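# Place the paper roll on the wooden holder's post

## Task

Slide the paper roll down over the wooden holder's post until it sits on the holder's base, then release it so that no part of the robot, wrist camera cables included, is touching the roll.

## Robot and tools

Robot: two arms, left_arm and right_arm, each ending in a parallel gripper. All poses use one scene frame. Its origin is at table-top height, halfway between the two arms' nominal bases. +z points up, +x points out over the table, and left_arm sits on the +y side. The arm names do not match left or right in the images. The real bases are offset from their nominal spots, and a BASES line, if one appears, gives their calibrated places. A gripper's fingers point along its own +z axis and open and close along its y axis. end_effector_position is the point between the finger pads, about 1 cm short of the tips. Reported positions and orientations can be off by a few centimetres, more at long reach.

Row layout, shared by execute_actions and move: one row of 16 numbers covers both arms. Send all 16 even when only one arm moves. The order is left_arm x, y, z, qw, qx, qy, qz, opening, then the same eight for right_arm. x, y, z is an absolute target position in metres in the scene frame. qw..qz is an absolute target orientation, w first. Opening runs from -1 (closed) to +1 (fully open, 0.094 m). Every row is a pose, not an offset. To hold an arm still, repeat its exact last-reported pose and its desired opening in every row. Reusing the drifted quaternion from results can let the orientation creep.

execute_actions(actions, cameras): actions holds at most one item.
- []: a look. It returns the state and pictures.
- [{"rows": [...], "steps": n}]: up to 15 rows and 1 to 15 control steps of 1/30 s each. The default is 15 steps and the minimum is 5. Each row is applied for one step, and the last row repeats to fill the remaining steps. The whole call is refused if a target lies more than 0.6 m from that arm's last reported position along any of its gripper's axes.
- [{"steps": n}]: waits up to 300 steps, counted from the last result, with your reply time included.
The result is read 5 steps before the action ends, and those remaining steps run while you think. cameras lists camera names: ["all"] gives all, [] gives none. An unknown name invalidates the call.

move(target, speed, blend, blocking, cameras): drives each gripper in a straight line toward its pose. target is one 16-number row, or a list of up to 15 rows sharing one 10 s budget. It has no 0.6 m limit. speed is the top speed in m/s, from 0.002 to 2.9 (default 0.25). Rotation is capped at twice that value in rad/s. Give one speed, or one per target. blend, in metres, rounds the corners at intermediate targets. The default 0 stops at each target. Openings in the first target are sent at the start. Later targets' opening changes wait until everything is at rest on arrival. Paths avoid nothing and do not slow for contact. Faster moves lag, stray and hit harder, and a target set further past a contact pushes harder. Avoid paths close to an arm's own base, since they can flip its shoulder posture. The extra "move:" line reports the ending: done (within 10 mm and 2 degrees), off_target, moving, held, or fault. limits=paced means the pose was clipped, and limits=held means steps were withheld. Being done or off_target does not tell you whether there is contact. With blocking=false the result comes after about 0.5 s while the motion continues.

wait(seconds 0 to 10) lets the scene run and returns early if a move finishes. stop brakes a running move, and the fingers keep moving. zoom_image(camera, region) enlarges [x0, y0, x1, y1] pixels of the latest image from cam_high, cam_left_wrist or cam_right_wrist (at most 504x504). finished_scene(scene) ends the current scene, given its number, and cannot be undone.

Result lines: each arm's end_effector_position and end_effector_quat_wxyz, Joint positions (its last number is the measured opening in metres), Joint velocities ("within noise" means at rest), joint torques, and grip_measured, on the same scale as opening. Torques include gravity, carry per-unit offsets and noise, and the first three wrap at ±28 N m. Hand target shows the pose the controller is currently chasing. Friction can leave a free gripper a centimetre or more from its command. Orientation commands are clipped each step to within 40 degrees of the measured orientation. Elbows never fully straighten.

Gripping: grip_measured follows the command until force builds, so it does not show the moment of touch. About 0.05 below the reading at first touch (0.11 for round items) the grip reaches full force, roughly 50 to 64 N per pad. The roll is round and may crush, so close gently. To release, command an opening well above grip_measured.

Cameras: cam_high is fixed overhead (672x504), and cam_left_wrist and cam_right_wrist ride on the wrists. Calibration uses OpenCV K, D and T_world_to_cam. Wrist images can lag during motion.

Avoid: dropping the roll or letting go while it is still moving; anything leaving the table; hard impacts or heavy pressing; contact between the two arms or grippers, or one gripper closing on the other's fingers, which can fail the scene; any arm stop. Avoid long holds of a load and stretched or unreachable poses, which heat the motors. MOTOR HOT appears at 75 °C, and at 90 °C the arm folds and idles. Loose objects may occasionally be nudged by the scene itself. Time spent thinking lets the simulation run.

Each tool is called by a JSON object that holds its "op" and its "data", one argument or row to a line.

## Session

{"op": "execute_actions", "data": {
  "actions": [],
  "cameras": ["all"]
}}

Scene clock: 0.00 s of 4400.00 s.
left_arm: end_effector_position=(+0.3990, +0.2155, +0.3339) grip_measured=+1.000 end_effector_quat_wxyz=(+0.613, -0.149, +0.751, -0.193) | right_arm: end_effector_position=(+0.2363, -0.1520, +0.2376) grip_measured=+1.000 end_effector_quat_wxyz=(+0.503, -0.064, +0.821, +0.263)
Joint positions: left_arm=[-0.192 0.968 0.891 -0.096 -0.063 -0.512 0.094] | right_arm=[0.621 0.795 0.631 -0.201 0.071 0.431 0.094]
Joint velocities: within noise
Joint torques (N m): no reading
Motor temperatures (°C): left_arm=[23 24 21 24 22 21 23] | right_arm=[23 23 23 22 22 23 24]
Heat: left arm: 24 °C; right arm: 24 °C.
Hand target: left_arm +0.3971, +0.2160, +0.3393; +0.618, -0.147, +0.748, -0.193 | right_arm +0.2363, -0.1523, +0.2440; +0.509, -0.063, +0.816, +0.265

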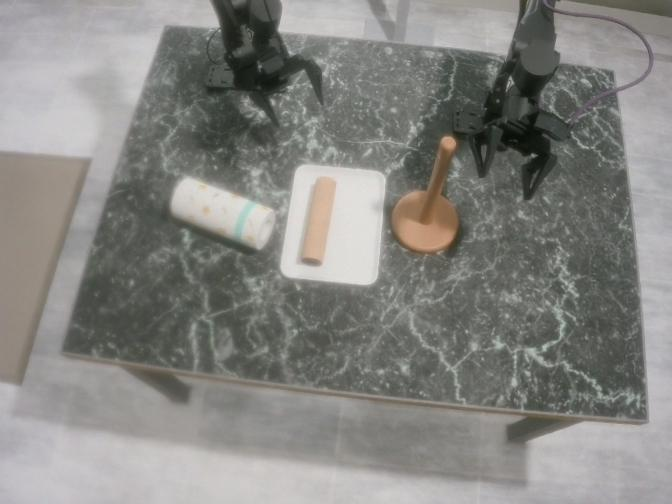

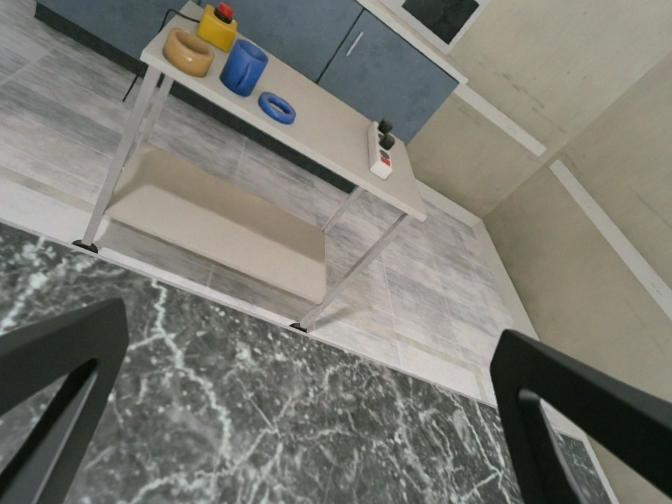

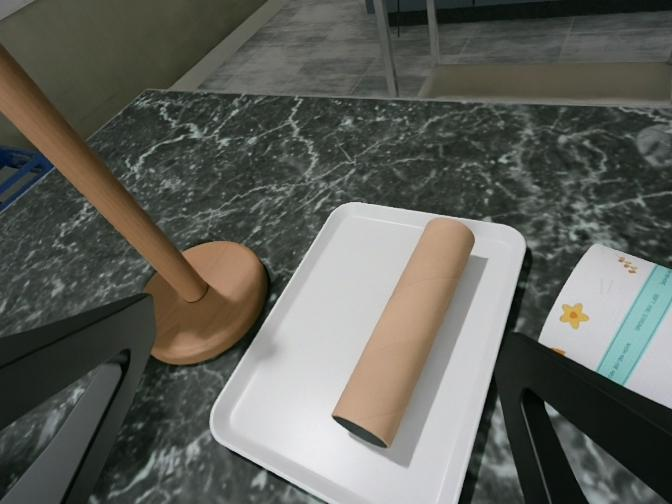

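{"op": "zoom_image", "data": {
  "camera": "cam_high",
  "region": [150, 160, 290, 265]
}}

{"op": "zoom_image", "data": {
  "camera": "cam_high",
  "region": [350, 125, 490, 265]
}}

{"op": "zoom_image", "data": {
  "camera": "cam_high",
  "region": [180, 0, 600, 210]
}}

Scaled by 3.600 from the camera's 672x504 image, which has a finer 960x720 frame.

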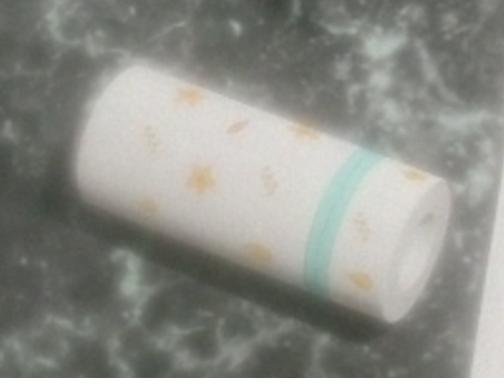

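Scaled by 3.600 from the camera's 672x504 image, which has a finer 960x720 frame.

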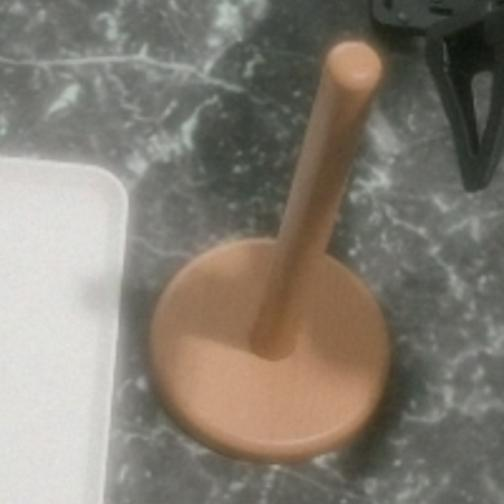

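Scaled by 1.200 from the camera's 672x504 image, which has a finer 960x720 frame.

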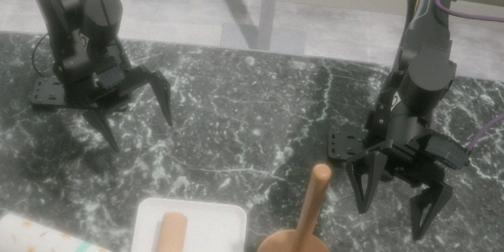

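{"op": "zoom_image", "data": {
  "camera": "cam_right_wrist",
  "region": [0, 20, 300, 380]
}}

{"op": "move", "data": {
  "target": [0.375, 0.46, 0.334, 0.6427, -0.3679, 0.6714, 0.0003, 1.0, 0.3687, -0.2904, 0.17, 0.0, -0.6023, 0.7983, 0.0, 1.0],
  "speed": 0.7
}}

Scaled by 1.400 from the camera's 672x504 image, which has a finer 960x720 frame.

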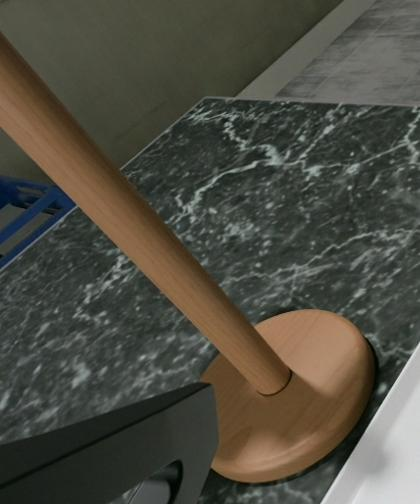

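Scene clock: 13.93 s of 4400.00 s.
left_arm: end_effector_position=(+0.3720, +0.4564, +0.3148) grip_measured=+1.000 end_effector_quat_wxyz=(+0.628, -0.379, +0.680, -0.005) | right_arm: end_effector_position=(+0.3657, -0.2920, +0.1715) grip_measured=+1.000 end_effector_quat_wxyz=(+0.016, -0.597, +0.802, -0.006)
Joint positions: left_arm=[0.511 1.054 0.891 -0.051 0.029 -0.51 0.094] | right_arm=[0.081 2.057 2.088 -1.568 -0.006 -1.185 0.094]
Joint velocities: within noise
Joint torques (N m): left_arm=[0.49 -2.74 11.48 2.26 0.01 0.13] | right_arm=[0.5 -9.88 9.18 0.11 0.05 -0.03]
Motor temperatures (°C): left_arm=[23 24 22 28 22 21 23] | right_arm=[23 24 24 26 22 23 24]
Heat: left arm: 28 °C; right arm: 26 °C.
Hand target: left_arm +0.3741, +0.4596, +0.3338; +0.643, -0.368, +0.671, +0.001 | right_arm +0.3684, -0.2904, +0.1697; +0.010, -0.602, +0.798, -0.006
Off the commanded pose: left_arm 0.020 m, 2 deg | right_arm 0.004 m, 2 deg.
joint sent to its limit (right arm) — joint 4 (wrist pitch), lower limit.
Kept back: nothing.
move: off_target (left_arm)
camera_calibration:
cam_left_wrist: T_world_to_cam=[[0.476994, -0.653487, 0.587734, -0.0682003], [-0.288933, -0.748133, -0.597339, 0.66196], [0.830057, 0.115112, -0.545669, -0.0858584], [0, 0, 0, 1]] pos_world=[0.295061, 0.46055, 0.388648]
cam_right_wrist: T_world_to_cam=[[0.98579, -0.167859, 0.0063921, -0.411522], [-0.151669, -0.873064, 0.463418, -0.255195], [-0.072208, -0.457803, -0.886117, 0.148594], [0, 0, 0, 1]] pos_world=[0.377699, -0.223852, 0.252564]

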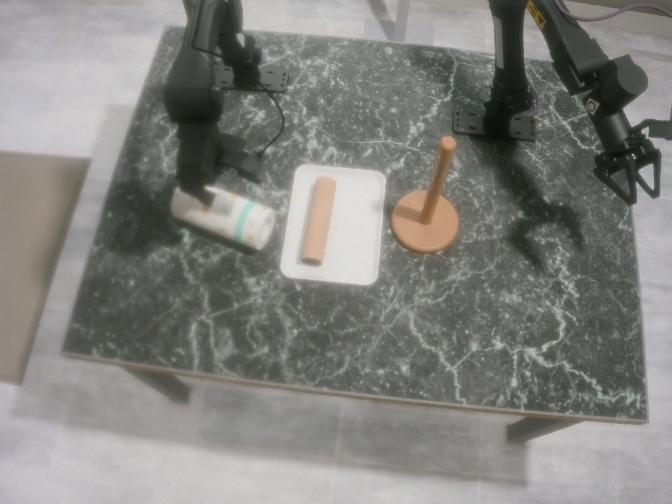

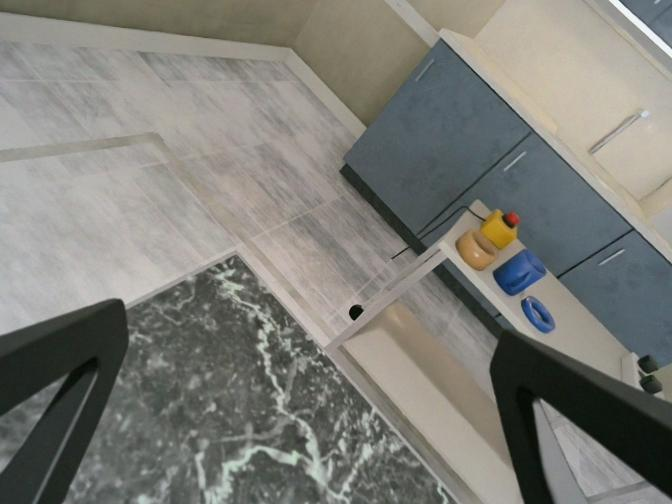

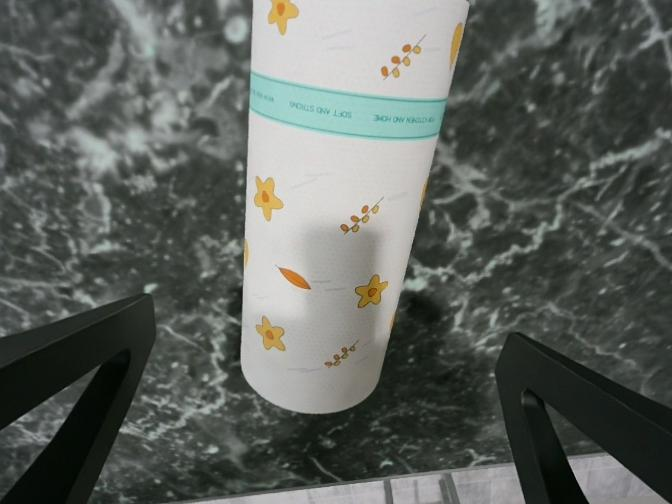

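{"op": "zoom_image", "data": {
  "camera": "cam_right_wrist",
  "region": [220, 0, 480, 130]
}}

{"op": "zoom_image", "data": {
  "camera": "cam_right_wrist",
  "region": [200, 300, 460, 430]
}}

Scaled by 1.938 from the camera's 672x504 image, which has a finer 960x720 frame.

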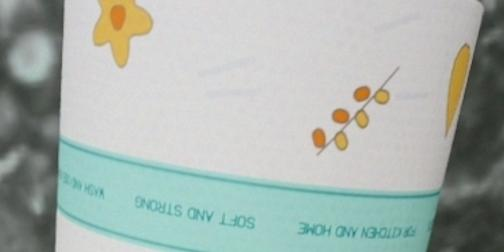

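Scaled by 1.938 from the camera's 672x504 image, which has a finer 960x720 frame.

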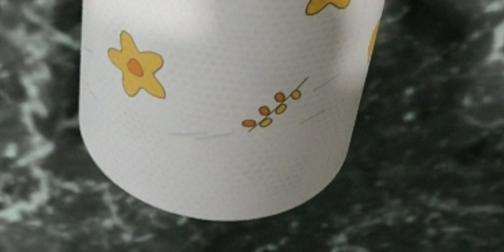

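{"op": "zoom_image", "data": {
  "camera": "cam_right_wrist",
  "region": [60, 270, 200, 410]
}}

{"op": "zoom_image", "data": {
  "camera": "cam_right_wrist",
  "region": [460, 300, 600, 440]
}}

Scaled by 3.600 from the camera's 672x504 image, which has a finer 960x720 frame.

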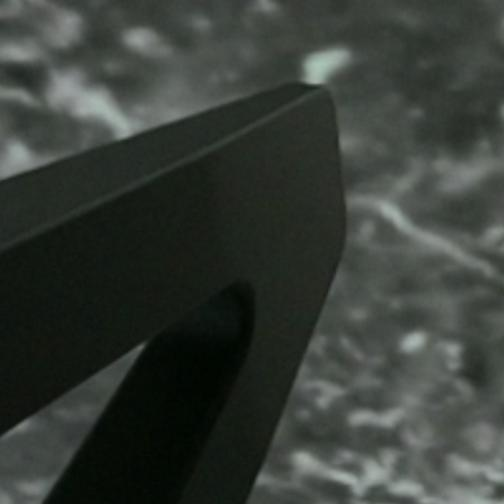

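Scaled by 3.600 from the camera's 672x504 image, which has a finer 960x720 frame.

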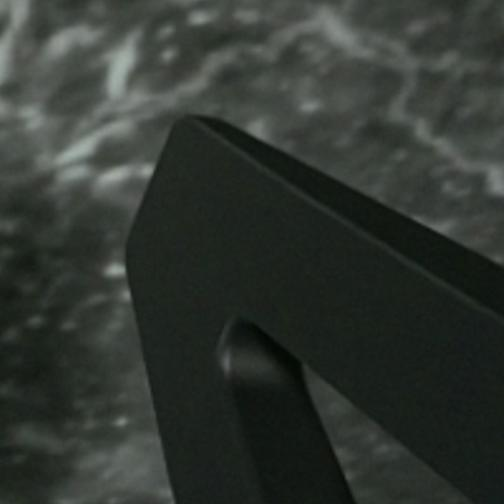

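{"op": "move", "data": {
  "target": [0.375, 0.46, 0.334, 0.6427, -0.3679, 0.6714, 0.0003, 1.0, 0.3693, -0.2940, 0.113, 0.0, -0.59623, 0.80282, 0.0, 1.0],
  "speed": 0.25,
  "cameras": ["cam_right_wrist"]
}}

Scene clock: 24.70 s of 4400.00 s.
left_arm: end_effector_position=(+0.3720, +0.4564, +0.3149) grip_measured=+1.000 end_effector_quat_wxyz=(+0.628, -0.379, +0.680, -0.005) | right_arm: end_effector_position=(+0.3704, -0.2919, +0.1216) grip_measured=+1.000 end_effector_quat_wxyz=(+0.009, -0.597, +0.802, -0.003)
Joint positions: left_arm=[0.511 1.054 0.891 -0.05 0.029 -0.51 0.094] | right_arm=[0.081 2.057 1.887 -1.383 -0.004 -1.186 0.094]
Joint velocities: within noise
Joint torques (N m): left_arm=[0.44 -2.7 11.52 2.25 0.03 0.14] | right_arm=[-0.2 -11.21 5 0.32 0.05 0.02]
Motor temperatures (°C): left_arm=[23 24 23 30 22 21 23] | right_arm=[23 24 24 24 22 23 24]
Heat: left arm: 30 °C; right arm: 24 °C.
Hand target: left_arm +0.3741, +0.4596, +0.3338; +0.643, -0.368, +0.671, +0.001 | right_arm +0.3692, -0.2940, +0.1132; +0.000, -0.596, +0.803, +0.000
Off the commanded pose: left_arm 0.020 m, 2 deg | right_arm 0.009 m, 1 deg.
Kept back: nothing.
move: off_target (left_arm)
camera_calibration:
cam_right_wrist: T_world_to_cam=[[0.98589, -0.167174, -0.00860878, -0.413732], [-0.143694, -0.871559, 0.468762, -0.234395], [-0.0858676, -0.46091, -0.883283, 0.108501], [0, 0, 0, 1]] pos_world=[0.38353, -0.223445, 0.20215]
Images, in order (width x height): cam_right_wrist 672x504.

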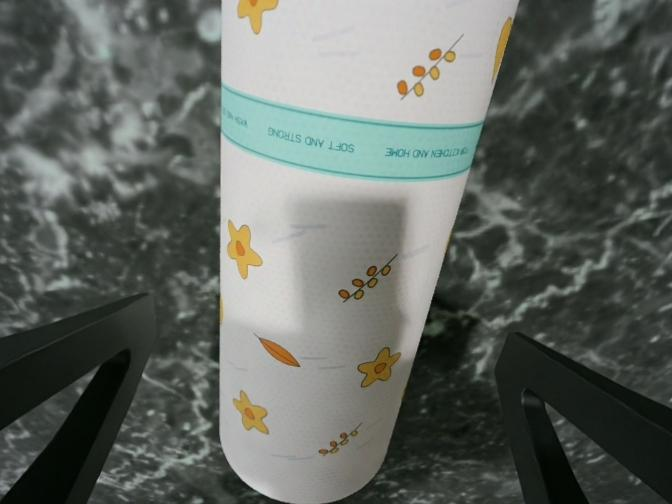

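{"op": "move", "data": {
  "target": [
    [0.375, 0.46, 0.334, 0.6427, -0.3679, 0.6714, 0.0003, 1.0, 0.3693, -0.2940, 0.040, 0.0, -0.59623, 0.80282, 0.0, 1.0],
    [0.375, 0.46, 0.334, 0.6427, -0.3679, 0.6714, 0.0003, 1.0, 0.3693, -0.2940, 0.040, 0.0, -0.59623, 0.80282, 0.0, 0.7]
  ],
  "speed": 0.18,
  "cameras": ["cam_right_wrist", "cam_high"]
}}

Scene clock: 28.63 s of 4400.00 s.
left_arm: end_effector_position=(+0.3720, +0.4564, +0.3149) grip_measured=+1.000 end_effector_quat_wxyz=(+0.628, -0.379, +0.680, -0.005) | right_arm: end_effector_position=(+0.3723, -0.2922, +0.0529) grip_measured=+0.716 end_effector_quat_wxyz=(+0.013, -0.597, +0.802, -0.007)
Joint positions: left_arm=[0.511 1.054 0.891 -0.05 0.029 -0.51 0.094] | right_arm=[0.081 2.071 1.636 -1.107 -0.002 -1.186 0.081]
Joint velocities: within noise
Joint torques (N m): left_arm=[0.51 -2.76 11.43 2.25 0.03 0.13] | right_arm=[-0.21 -10.22 5.2 0.39 0.04 0.04]
Motor temperatures (°C): left_arm=[23 24 24 30 22 21 23] | right_arm=[23 24 24 24 22 23 24]
Heat: left arm: 30 °C; right arm: 24 °C.
Hand target: left_arm +0.3741, +0.4596, +0.3337; +0.643, -0.368, +0.671, +0.001 | right_arm +0.3690, -0.2939, +0.0403; +0.000, -0.596, +0.803, +0.000
Off the commanded pose: left_arm 0.020 m, 2 deg | right_arm 0.013 m, 2 deg.
Kept back: nothing.
move: off_target (left_arm, right_arm); target 2's new opening was sent with right_arm's hand 0.013 m and 2 deg from that target
camera_calibration:
cam_right_wrist: T_world_to_cam=[[0.985904, -0.167301, 0.00207152, -0.41688], [-0.14875, -0.870781, 0.468631, -0.200122], [-0.0765985, -0.462333, -0.883392, 0.0440495], [0, 0, 0, 1]] pos_world=[0.384609, -0.223642, 0.13356]
Images, in order (width x height): cam_high 672x504, cam_right_wrist 672x504.

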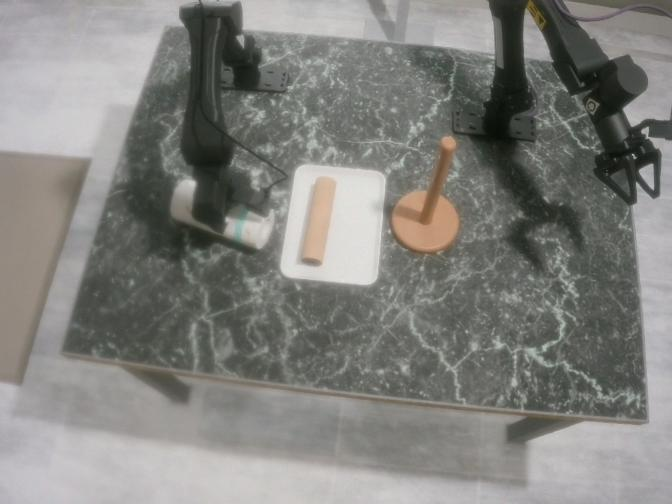

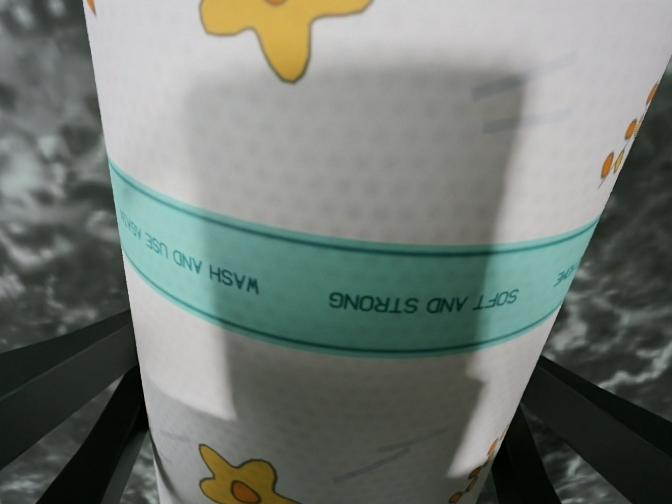

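{"op": "zoom_image", "data": {
  "camera": "cam_right_wrist",
  "region": [60, 0, 200, 280]
}}

{"op": "zoom_image", "data": {
  "camera": "cam_right_wrist",
  "region": [500, 60, 672, 340]
}}

{"op": "move", "data": {
  "target": [0.375, 0.46, 0.334, 0.6427, -0.3679, 0.6714, 0.0003, 1.0, 0.3693, -0.2940, 0.10, 0.0, -0.59623, 0.80282, 0.0, 0.6],
  "speed": 0.2,
  "cameras": ["cam_high"]
}}

Scaled by 1.800 from the camera's 672x504 image, which has a finer 960x720 frame.

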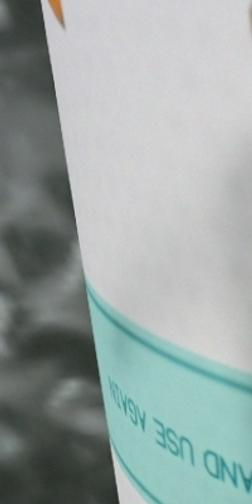

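Scaled by 1.800 from the camera's 672x504 image, which has a finer 960x720 frame.

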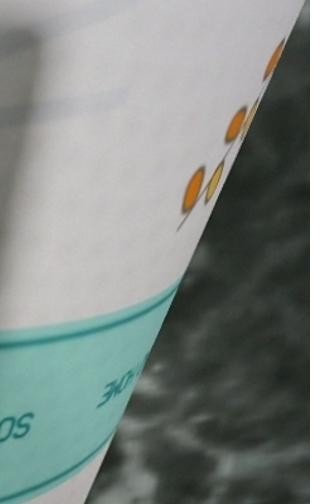

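Scene clock: 30.90 s of 4400.00 s.
left_arm: end_effector_position=(+0.3720, +0.4564, +0.3149) grip_measured=+1.000 end_effector_quat_wxyz=(+0.628, -0.379, +0.680, -0.005) | right_arm: end_effector_position=(+0.3652, -0.2929, +0.0904) grip_measured=+0.706 end_effector_quat_wxyz=(-0.007, -0.597, +0.802, +0.005)
Joint positions: left_arm=[0.511 1.054 0.891 -0.05 0.029 -0.51 0.094] | right_arm=[0.081 2.071 1.786 -1.304 -0.002 -1.186 0.08]
Joint velocities: within noise
Joint torques (N m): left_arm=[0.51 -2.74 11.52 2.26 0.02 0.13] | right_arm=[-0.2 -12.83 9.35 -0.01 0.02 0.05]
Motor temperatures (°C): left_arm=[23 24 24 30 22 21 23] | right_arm=[23 25 24 24 22 23 24]
Heat: left arm: 30 °C; right arm: 25 °C.
Hand target: left_arm +0.3741, +0.4596, +0.3337; +0.643, -0.368, +0.672, +0.001 | right_arm +0.3692, -0.2939, +0.0999; +0.000, -0.596, +0.803, +0.000
Off the commanded pose: left_arm 0.020 m, 2 deg | right_arm 0.011 m, 1 deg.
Kept back: nothing.
move: off_target (left_arm, right_arm)
Images, in order (width x height): cam_high 672x504.

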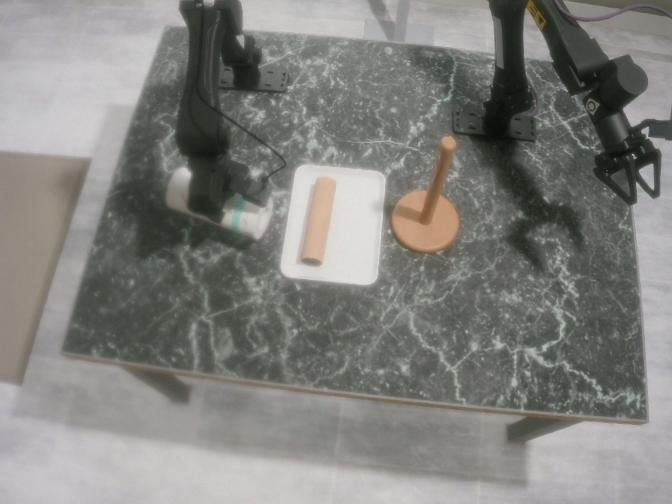

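{"op": "move", "data": {
  "target": [
    [0.375, 0.46, 0.334, 0.6427, -0.3679, 0.6714, 0.0003, 1.0, 0.325, -0.03, 0.465, 0.63281, -0.31551, 0.63281, 0.31551, 0.6],
    [0.375, 0.46, 0.334, 0.6427, -0.3679, 0.6714, 0.0003, 1.0, 0.318, 0.1225, 0.465, 0.63281, -0.31551, 0.63281, 0.31551, 0.6]
  ],
  "speed": [0.5, 0.25],
  "blend": [0.03, 0],
  "cameras": ["cam_high", "cam_right_wrist"]
}}

{"op": "zoom_image", "data": {
  "camera": "cam_high",
  "region": [360, 50, 520, 270]
}}

Scene clock: 36.10 s of 4400.00 s.
left_arm: end_effector_position=(+0.3720, +0.4564, +0.3150) grip_measured=+1.000 end_effector_quat_wxyz=(+0.628, -0.378, +0.680, -0.006) | right_arm: end_effector_position=(+0.3119, +0.1205, +0.4570) grip_measured=+0.706 end_effector_quat_wxyz=(+0.624, -0.324, +0.636, +0.316)
Joint positions: left_arm=[0.511 1.054 0.891 -0.05 0.03 -0.51 0.094] | right_arm=[0.906 1.797 1.905 -0.129 -0.022 -0.003 0.08]
Joint velocities: within noise
Joint torques (N m): left_arm=[0.49 -2.78 11.47 2.27 0.05 0.13] | right_arm=[-0.16 -8.76 11.48 2.03 0.12 0.06]
Motor temperatures (°C): left_arm=[23 24 24 31 22 21 23] | right_arm=[23 26 24 24 22 23 25]
Heat: left arm: 31 °C; right arm: 26 °C.
Hand target: left_arm +0.3742, +0.4595, +0.3338; +0.643, -0.368, +0.671, +0.000 | right_arm +0.3176, +0.1221, +0.4648; +0.633, -0.315, +0.633, +0.316
Off the commanded pose: left_arm 0.020 m, 2 deg | right_arm 0.010 m, 1 deg.
Kept back: nothing.
move: off_target (left_arm)
camera_calibration:
cam_right_wrist: T_world_to_cam=[[0.817568, -0.562362, 0.123819, -0.244663], [-0.193447, -0.470761, -0.860792, 0.534153], [0.542366, 0.679803, -0.493667, 0.0783982], [0, 0, 0, 1]] pos_world=[0.260839, 0.0605737, 0.528791]
Images, in order (width x height): cam_high 672x504, cam_right_wrist 672x504.

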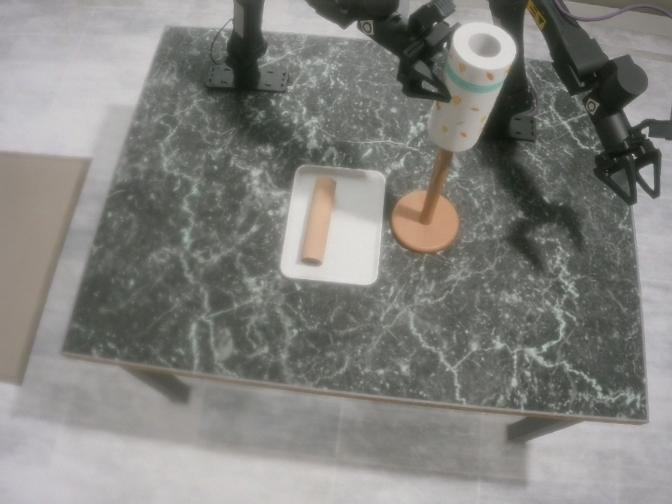

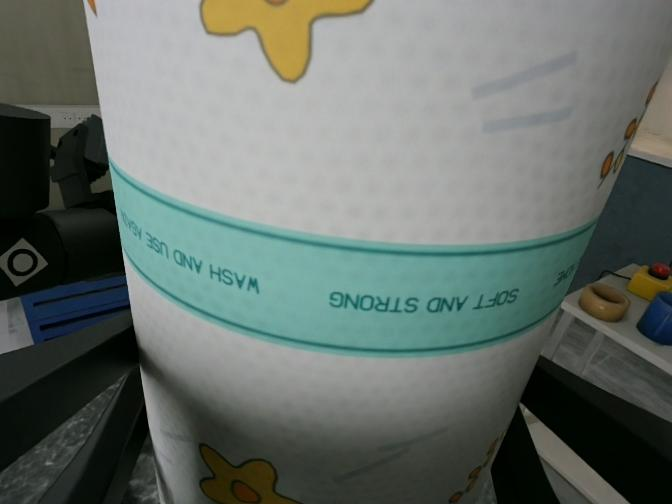

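Scaled by 2.291 from the camera's 672x504 image, which has a finer 960x720 frame.

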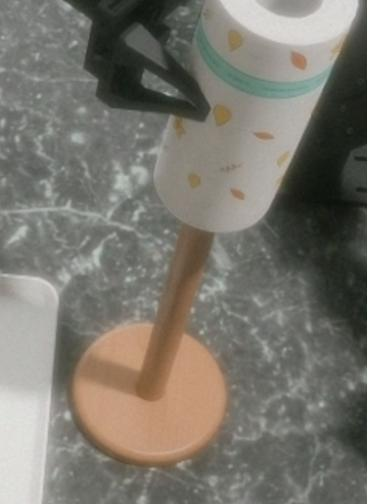

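{"op": "zoom_image", "data": {
  "camera": "cam_high",
  "region": [410, 100, 500, 190]
}}

{"op": "zoom_image", "data": {
  "camera": "cam_high",
  "region": [430, 10, 530, 110]
}}

Scaled by 5.600 from the camera's 672x504 image, which has a finer 960x720 frame.

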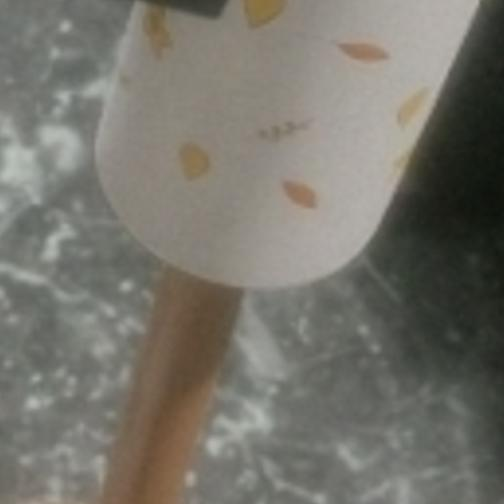

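Scaled by 5.040 from the camera's 672x504 image, which has a finer 960x720 frame.

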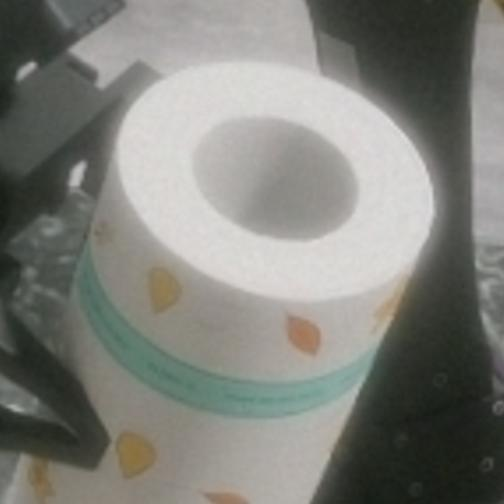

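{"op": "move", "data": {
  "target": [
    [0.375, 0.46, 0.334, 0.6427, -0.3679, 0.6714, 0.0003, 1.0, 0.3233, 0.1163, 0.462, 0.64264, -0.30662, 0.62276, 0.32428, 0.6],
    [0.375, 0.46, 0.334, 0.6427, -0.3679, 0.6714, 0.0003, 1.0, 0.3233, 0.1163, 0.41, 0.64264, -0.30662, 0.62276, 0.32428, 0.6]
  ],
  "speed": [0.1, 0.09],
  "cameras": ["cam_high"]
}}

{"op": "zoom_image", "data": {
  "camera": "cam_high",
  "region": [410, 110, 500, 200]
}}

{"op": "zoom_image", "data": {
  "camera": "cam_high",
  "region": [430, 20, 530, 120]
}}

Scene clock: 43.77 s of 4400.00 s.
left_arm: end_effector_position=(+0.3720, +0.4564, +0.3150) grip_measured=+1.000 end_effector_quat_wxyz=(+0.628, -0.378, +0.680, -0.006) | right_arm: end_effector_position=(+0.3291, +0.1257, +0.3830) grip_measured=+0.706 end_effector_quat_wxyz=(+0.621, -0.319, +0.645, +0.310)
Joint positions: left_arm=[0.511 1.054 0.891 -0.05 0.03 -0.51 0.094] | right_arm=[0.888 1.797 1.62 0.141 -0.02 0.004 0.08]
Joint velocities: within noise
Joint torques (N m): left_arm=[0.49 -2.78 11.45 2.26 0.01 0.15] | right_arm=[-0.35 -15.25 6.74 2.44 -0.12 0.08]
Motor temperatures (°C): left_arm=[23 24 24 31 22 21 23] | right_arm=[23 26 24 27 22 23 25]
Heat: left arm: 31 °C; right arm: 27 °C.
Hand target: left_arm +0.3742, +0.4595, +0.3338; +0.643, -0.368, +0.671, +0.000 | right_arm +0.3232, +0.1163, +0.4098; +0.642, -0.307, +0.623, +0.324
Off the commanded pose: left_arm 0.020 m, 2 deg | right_arm 0.029 m, 4 deg.
Kept back: nothing.
move: off_target (left_arm, right_arm)
Images, in order (width x height): cam_high 672x504.

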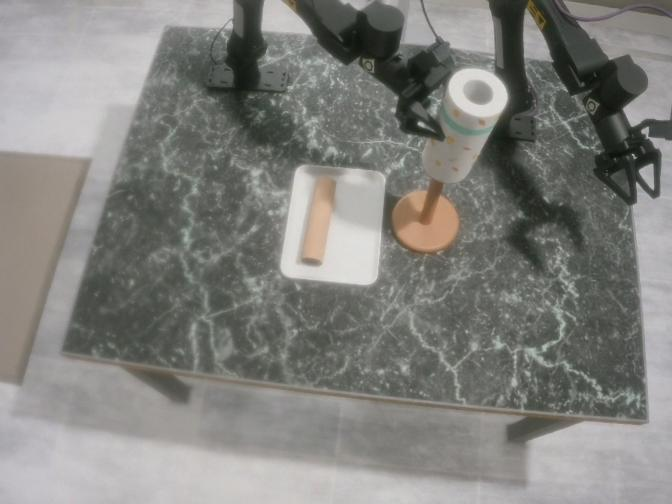

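Scaled by 5.600 from the camera's 672x504 image, which has a finer 960x720 frame.

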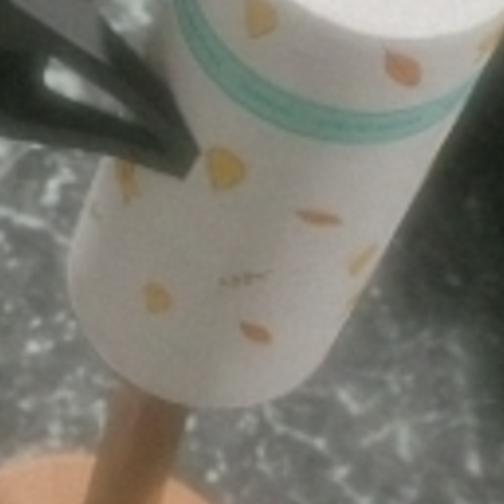

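Scaled by 5.040 from the camera's 672x504 image, which has a finer 960x720 frame.

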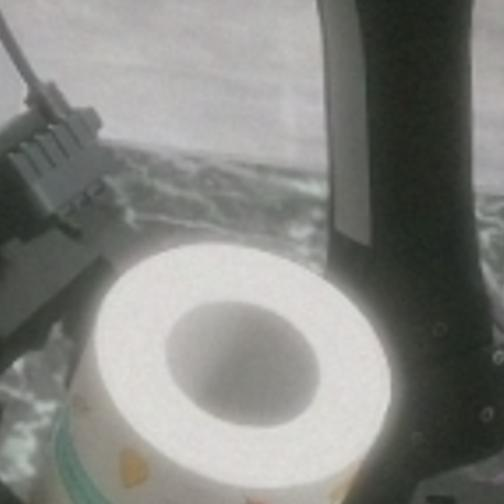

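{"op": "move", "data": {
  "target": [0.375, 0.46, 0.334, 0.6427, -0.3679, 0.6714, 0.0003, 1.0, 0.318, 0.1165, 0.30, 0.64684, -0.3067, 0.6184, 0.32414, 0.6],
  "speed": 0.13,
  "cameras": ["cam_high"]
}}

{"op": "zoom_image", "data": {
  "camera": "cam_high",
  "region": [400, 100, 520, 220]
}}

Scene clock: 49.87 s of 4400.00 s.
left_arm: end_effector_position=(+0.3720, +0.4564, +0.3150) grip_measured=+1.000 end_effector_quat_wxyz=(+0.628, -0.378, +0.680, -0.006) | right_arm: end_effector_position=(+0.3196, +0.1138, +0.3054) grip_measured=+0.706 end_effector_quat_wxyz=(+0.646, -0.307, +0.621, +0.322)
Joint positions: left_arm=[0.511 1.054 0.891 -0.05 0.03 -0.51 0.094] | right_arm=[0.888 1.788 1.22 0.608 -0.02 0.004 0.08]
Joint velocities: within noise
Joint torques (N m): left_arm=[0.51 -2.78 11.47 2.26 0.03 0.13] | right_arm=[0.49 -9.87 6.48 2.26 0.02 0.04]
Motor temperatures (°C): left_arm=[23 24 24 32 22 21 23] | right_arm=[23 27 24 28 22 23 25]
Heat: left arm: 32 °C; right arm: 28 °C.
Hand target: left_arm +0.3742, +0.4596, +0.3338; +0.643, -0.368, +0.671, +0.000 | right_arm +0.3180, +0.1164, +0.3001; +0.647, -0.307, +0.619, +0.324
Off the commanded pose: left_arm 0.020 m, 2 deg | right_arm 0.006 m, 0 deg.
Kept back: nothing.
move: off_target (left_arm)
Images, in order (width x height): cam_high 672x504.

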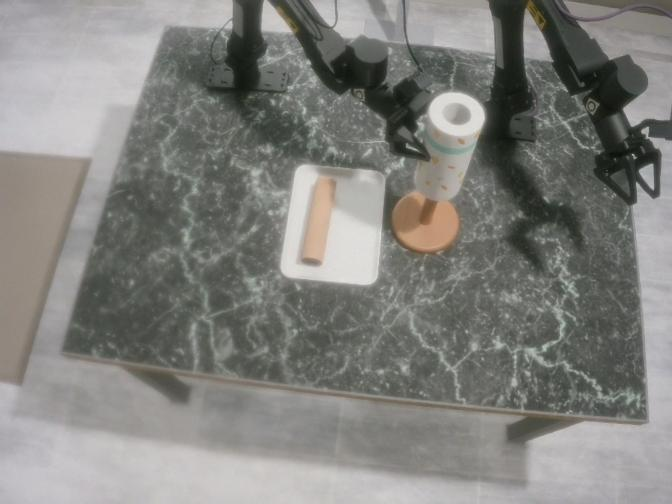

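Scaled by 4.200 from the camera's 672x504 image, which has a finer 960x720 frame.

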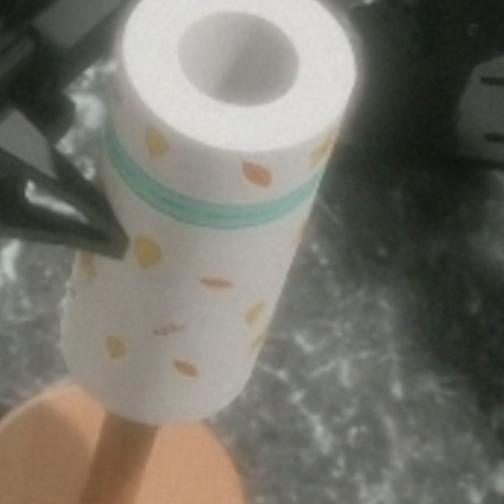

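{"op": "move", "data": {
  "target": [0.375, 0.46, 0.334, 0.6427, -0.3679, 0.6714, 0.0003, 1.0, 0.318, 0.1165, 0.175, 0.64684, -0.3067, 0.6184, 0.32414, 0.6],
  "speed": 0.14,
  "cameras": ["cam_high"]
}}

{"op": "zoom_image", "data": {
  "camera": "cam_high",
  "region": [380, 130, 500, 270]
}}

Scene clock: 52.60 s of 4400.00 s.
left_arm: end_effector_position=(+0.3720, +0.4564, +0.3150) grip_measured=+1.000 end_effector_quat_wxyz=(+0.628, -0.378, +0.680, -0.006) | right_arm: end_effector_position=(+0.3207, +0.1151, +0.1814) grip_measured=+0.706 end_effector_quat_wxyz=(+0.646, -0.307, +0.620, +0.322)
Joint positions: left_arm=[0.511 1.054 0.891 -0.05 0.03 -0.51 0.094] | right_arm=[0.888 2.053 1.009 1.087 -0.02 0.004 0.08]
Joint velocities: within noise
Joint torques (N m): left_arm=[0.44 -2.77 11.55 2.27 0.02 0.15] | right_arm=[0.47 -10.36 5.42 2.28 0.01 0.04]
Motor temperatures (°C): left_arm=[23 24 25 32 22 21 23] | right_arm=[23 27 24 29 22 23 25]
Heat: left arm: 32 °C; right arm: 29 °C.
Hand target: left_arm +0.3742, +0.4596, +0.3338; +0.643, -0.368, +0.671, +0.000 | right_arm +0.3180, +0.1164, +0.1751; +0.647, -0.307, +0.619, +0.324
Off the commanded pose: left_arm 0.020 m, 2 deg | right_arm 0.007 m, 0 deg.
Kept back: nothing.
move: off_target (left_arm)
Images, in order (width x height): cam_high 672x504.

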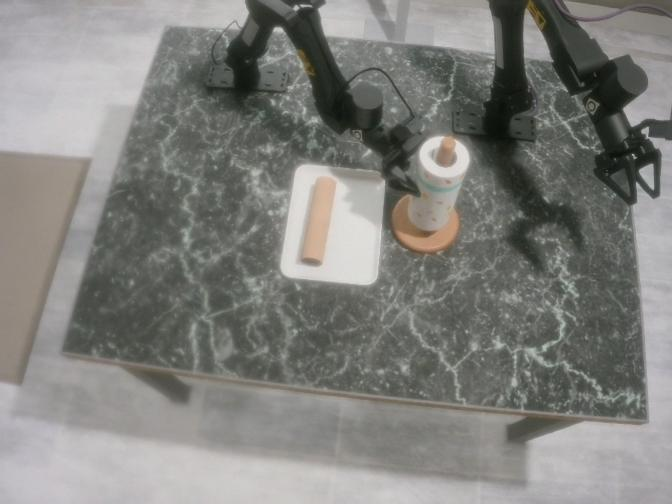

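Scaled by 3.600 from the camera's 672x504 image, which has a finer 960x720 frame.

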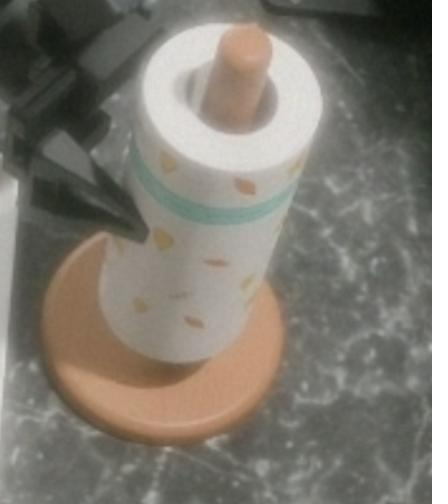

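{"op": "move", "data": {
  "target": [0.375, 0.46, 0.334, 0.6427, -0.3679, 0.6714, 0.0003, 1.0, 0.317, 0.1155, 0.142, 0.64684, -0.3067, 0.6184, 0.32414, 0.6],
  "speed": 0.07,
  "cameras": ["cam_high"]
}}

{"op": "zoom_image", "data": {
  "camera": "cam_high",
  "region": [380, 130, 500, 270]
}}

Scene clock: 54.37 s of 4400.00 s.
left_arm: end_effector_position=(+0.3720, +0.4564, +0.3150) grip_measured=+1.000 end_effector_quat_wxyz=(+0.628, -0.378, +0.680, -0.006) | right_arm: end_effector_position=(+0.3206, +0.1150, +0.1508) grip_measured=+0.706 end_effector_quat_wxyz=(+0.648, -0.306, +0.619, +0.323)
Joint positions: left_arm=[0.511 1.054 0.891 -0.05 0.03 -0.51 0.094] | right_arm=[0.888 2.149 0.99 1.206 -0.02 0.004 0.08]
Joint velocities: within noise
Joint torques (N m): left_arm=[0.49 -2.81 11.52 2.27 0.03 0.12] | right_arm=[0.53 -10.33 4.67 2.28 0.03 0.03]
Motor temperatures (°C): left_arm=[23 24 25 32 22 21 23] | right_arm=[23 27 24 29 22 23 25]
Heat: left arm: 32 °C; right arm: 29 °C.
Hand target: left_arm +0.3742, +0.4596, +0.3338; +0.643, -0.368, +0.671, +0.000 | right_arm +0.3170, +0.1154, +0.1422; +0.647, -0.307, +0.619, +0.324
Off the commanded pose: left_arm 0.020 m, 2 deg | right_arm 0.009 m, 0 deg.
Kept back: nothing.
move: off_target (left_arm)
Images, in order (width x height): cam_high 672x504.

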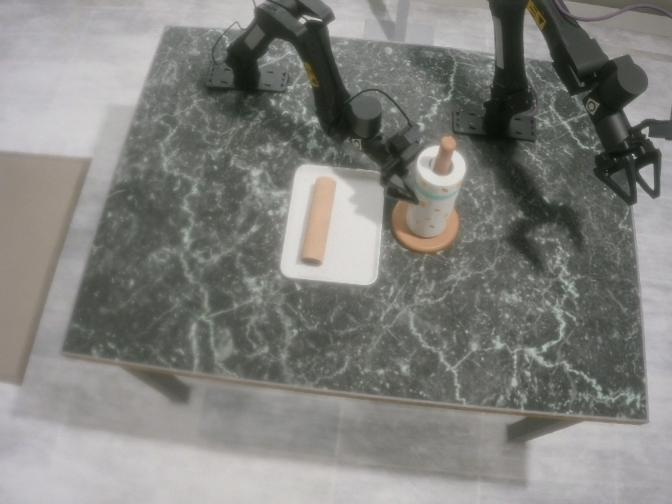

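Scaled by 3.600 from the camera's 672x504 image, which has a finer 960x720 frame.

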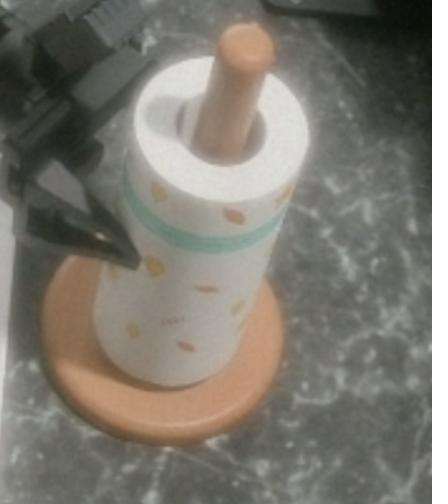

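{"op": "move", "data": {
  "target": [
    [0.375, 0.46, 0.334, 0.6427, -0.3679, 0.6714, 0.0003, 1.0, 0.317, 0.1155, 0.137, 0.64684, -0.3067, 0.6184, 0.32414, 0.6],
    [0.375, 0.46, 0.334, 0.6427, -0.3679, 0.6714, 0.0003, 1.0, 0.317, 0.1155, 0.137, 0.64684, -0.3067, 0.6184, 0.32414, 1.0],
    [0.375, 0.46, 0.334, 0.6427, -0.3679, 0.6714, 0.0003, 1.0, 0.246, 0.019, 0.142, 0.64684, -0.3067, 0.6184, 0.32414, 1.0]
  ],
  "speed": [0.05, 0.1, 0.16],
  "cameras": ["cam_high"]
}}

{"op": "zoom_image", "data": {
  "camera": "cam_high",
  "region": [340, 100, 500, 270]
}}

Scene clock: 57.67 s of 4400.00 s.
left_arm: end_effector_position=(+0.3720, +0.4564, +0.3150) grip_measured=+1.000 end_effector_quat_wxyz=(+0.628, -0.378, +0.680, -0.006) | right_arm: end_effector_position=(+0.2477, +0.0230, +0.1244) grip_measured=+0.998 end_effector_quat_wxyz=(+0.632, -0.313, +0.634, +0.315)
Joint positions: left_arm=[0.511 1.054 0.891 -0.05 0.03 -0.51 0.094] | right_arm=[0.888 1.953 0.47 1.482 -0.02 0.004 0.094]
Joint velocities: within noise
Joint torques (N m): left_arm=[0.43 -2.74 11.55 2.25 0.01 0.15] | right_arm=[-0.5 -12.15 2.74 2.24 -0.13 0.07]
Motor temperatures (°C): left_arm=[23 24 25 32 22 21 23] | right_arm=[23 27 24 29 22 23 25]
Heat: left arm: 32 °C; right arm: 29 °C.
Hand target: left_arm +0.3742, +0.4596, +0.3338; +0.643, -0.368, +0.671, +0.000 | right_arm +0.2462, +0.0192, +0.1415; +0.647, -0.307, +0.618, +0.324
Off the commanded pose: left_arm 0.020 m, 2 deg | right_arm 0.018 m, 3 deg.
Kept back: nothing.
move: off_target (left_arm, right_arm); target 2's new opening was sent with right_arm's hand 0.011 m and 0 deg from that target
Images, in order (width x height): cam_high 672x504.

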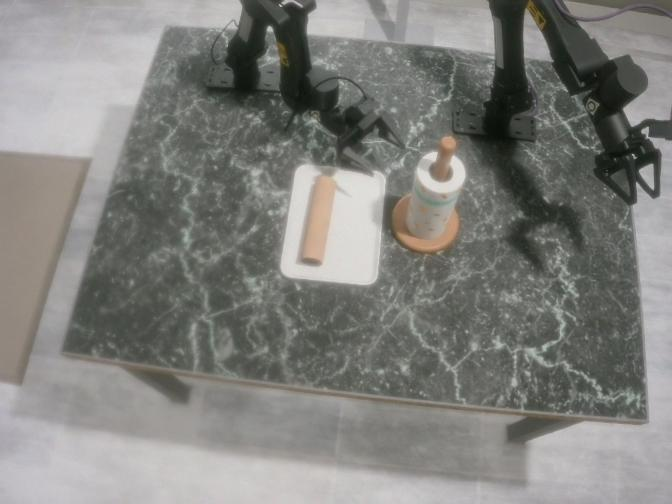

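Scaled by 2.965 from the camera's 672x504 image, which has a finer 960x720 frame.

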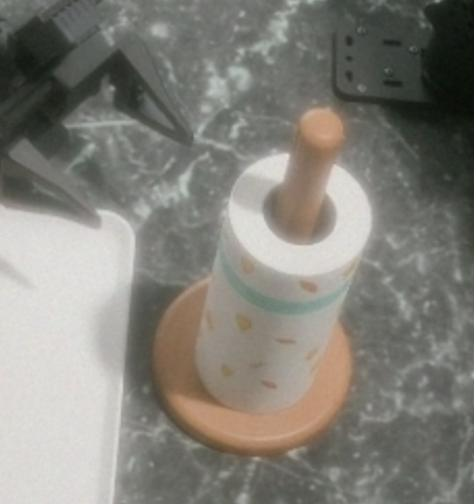

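{"op": "finished_scene", "data": {
  "scene": 1
}}

The scene is finished: the task was done.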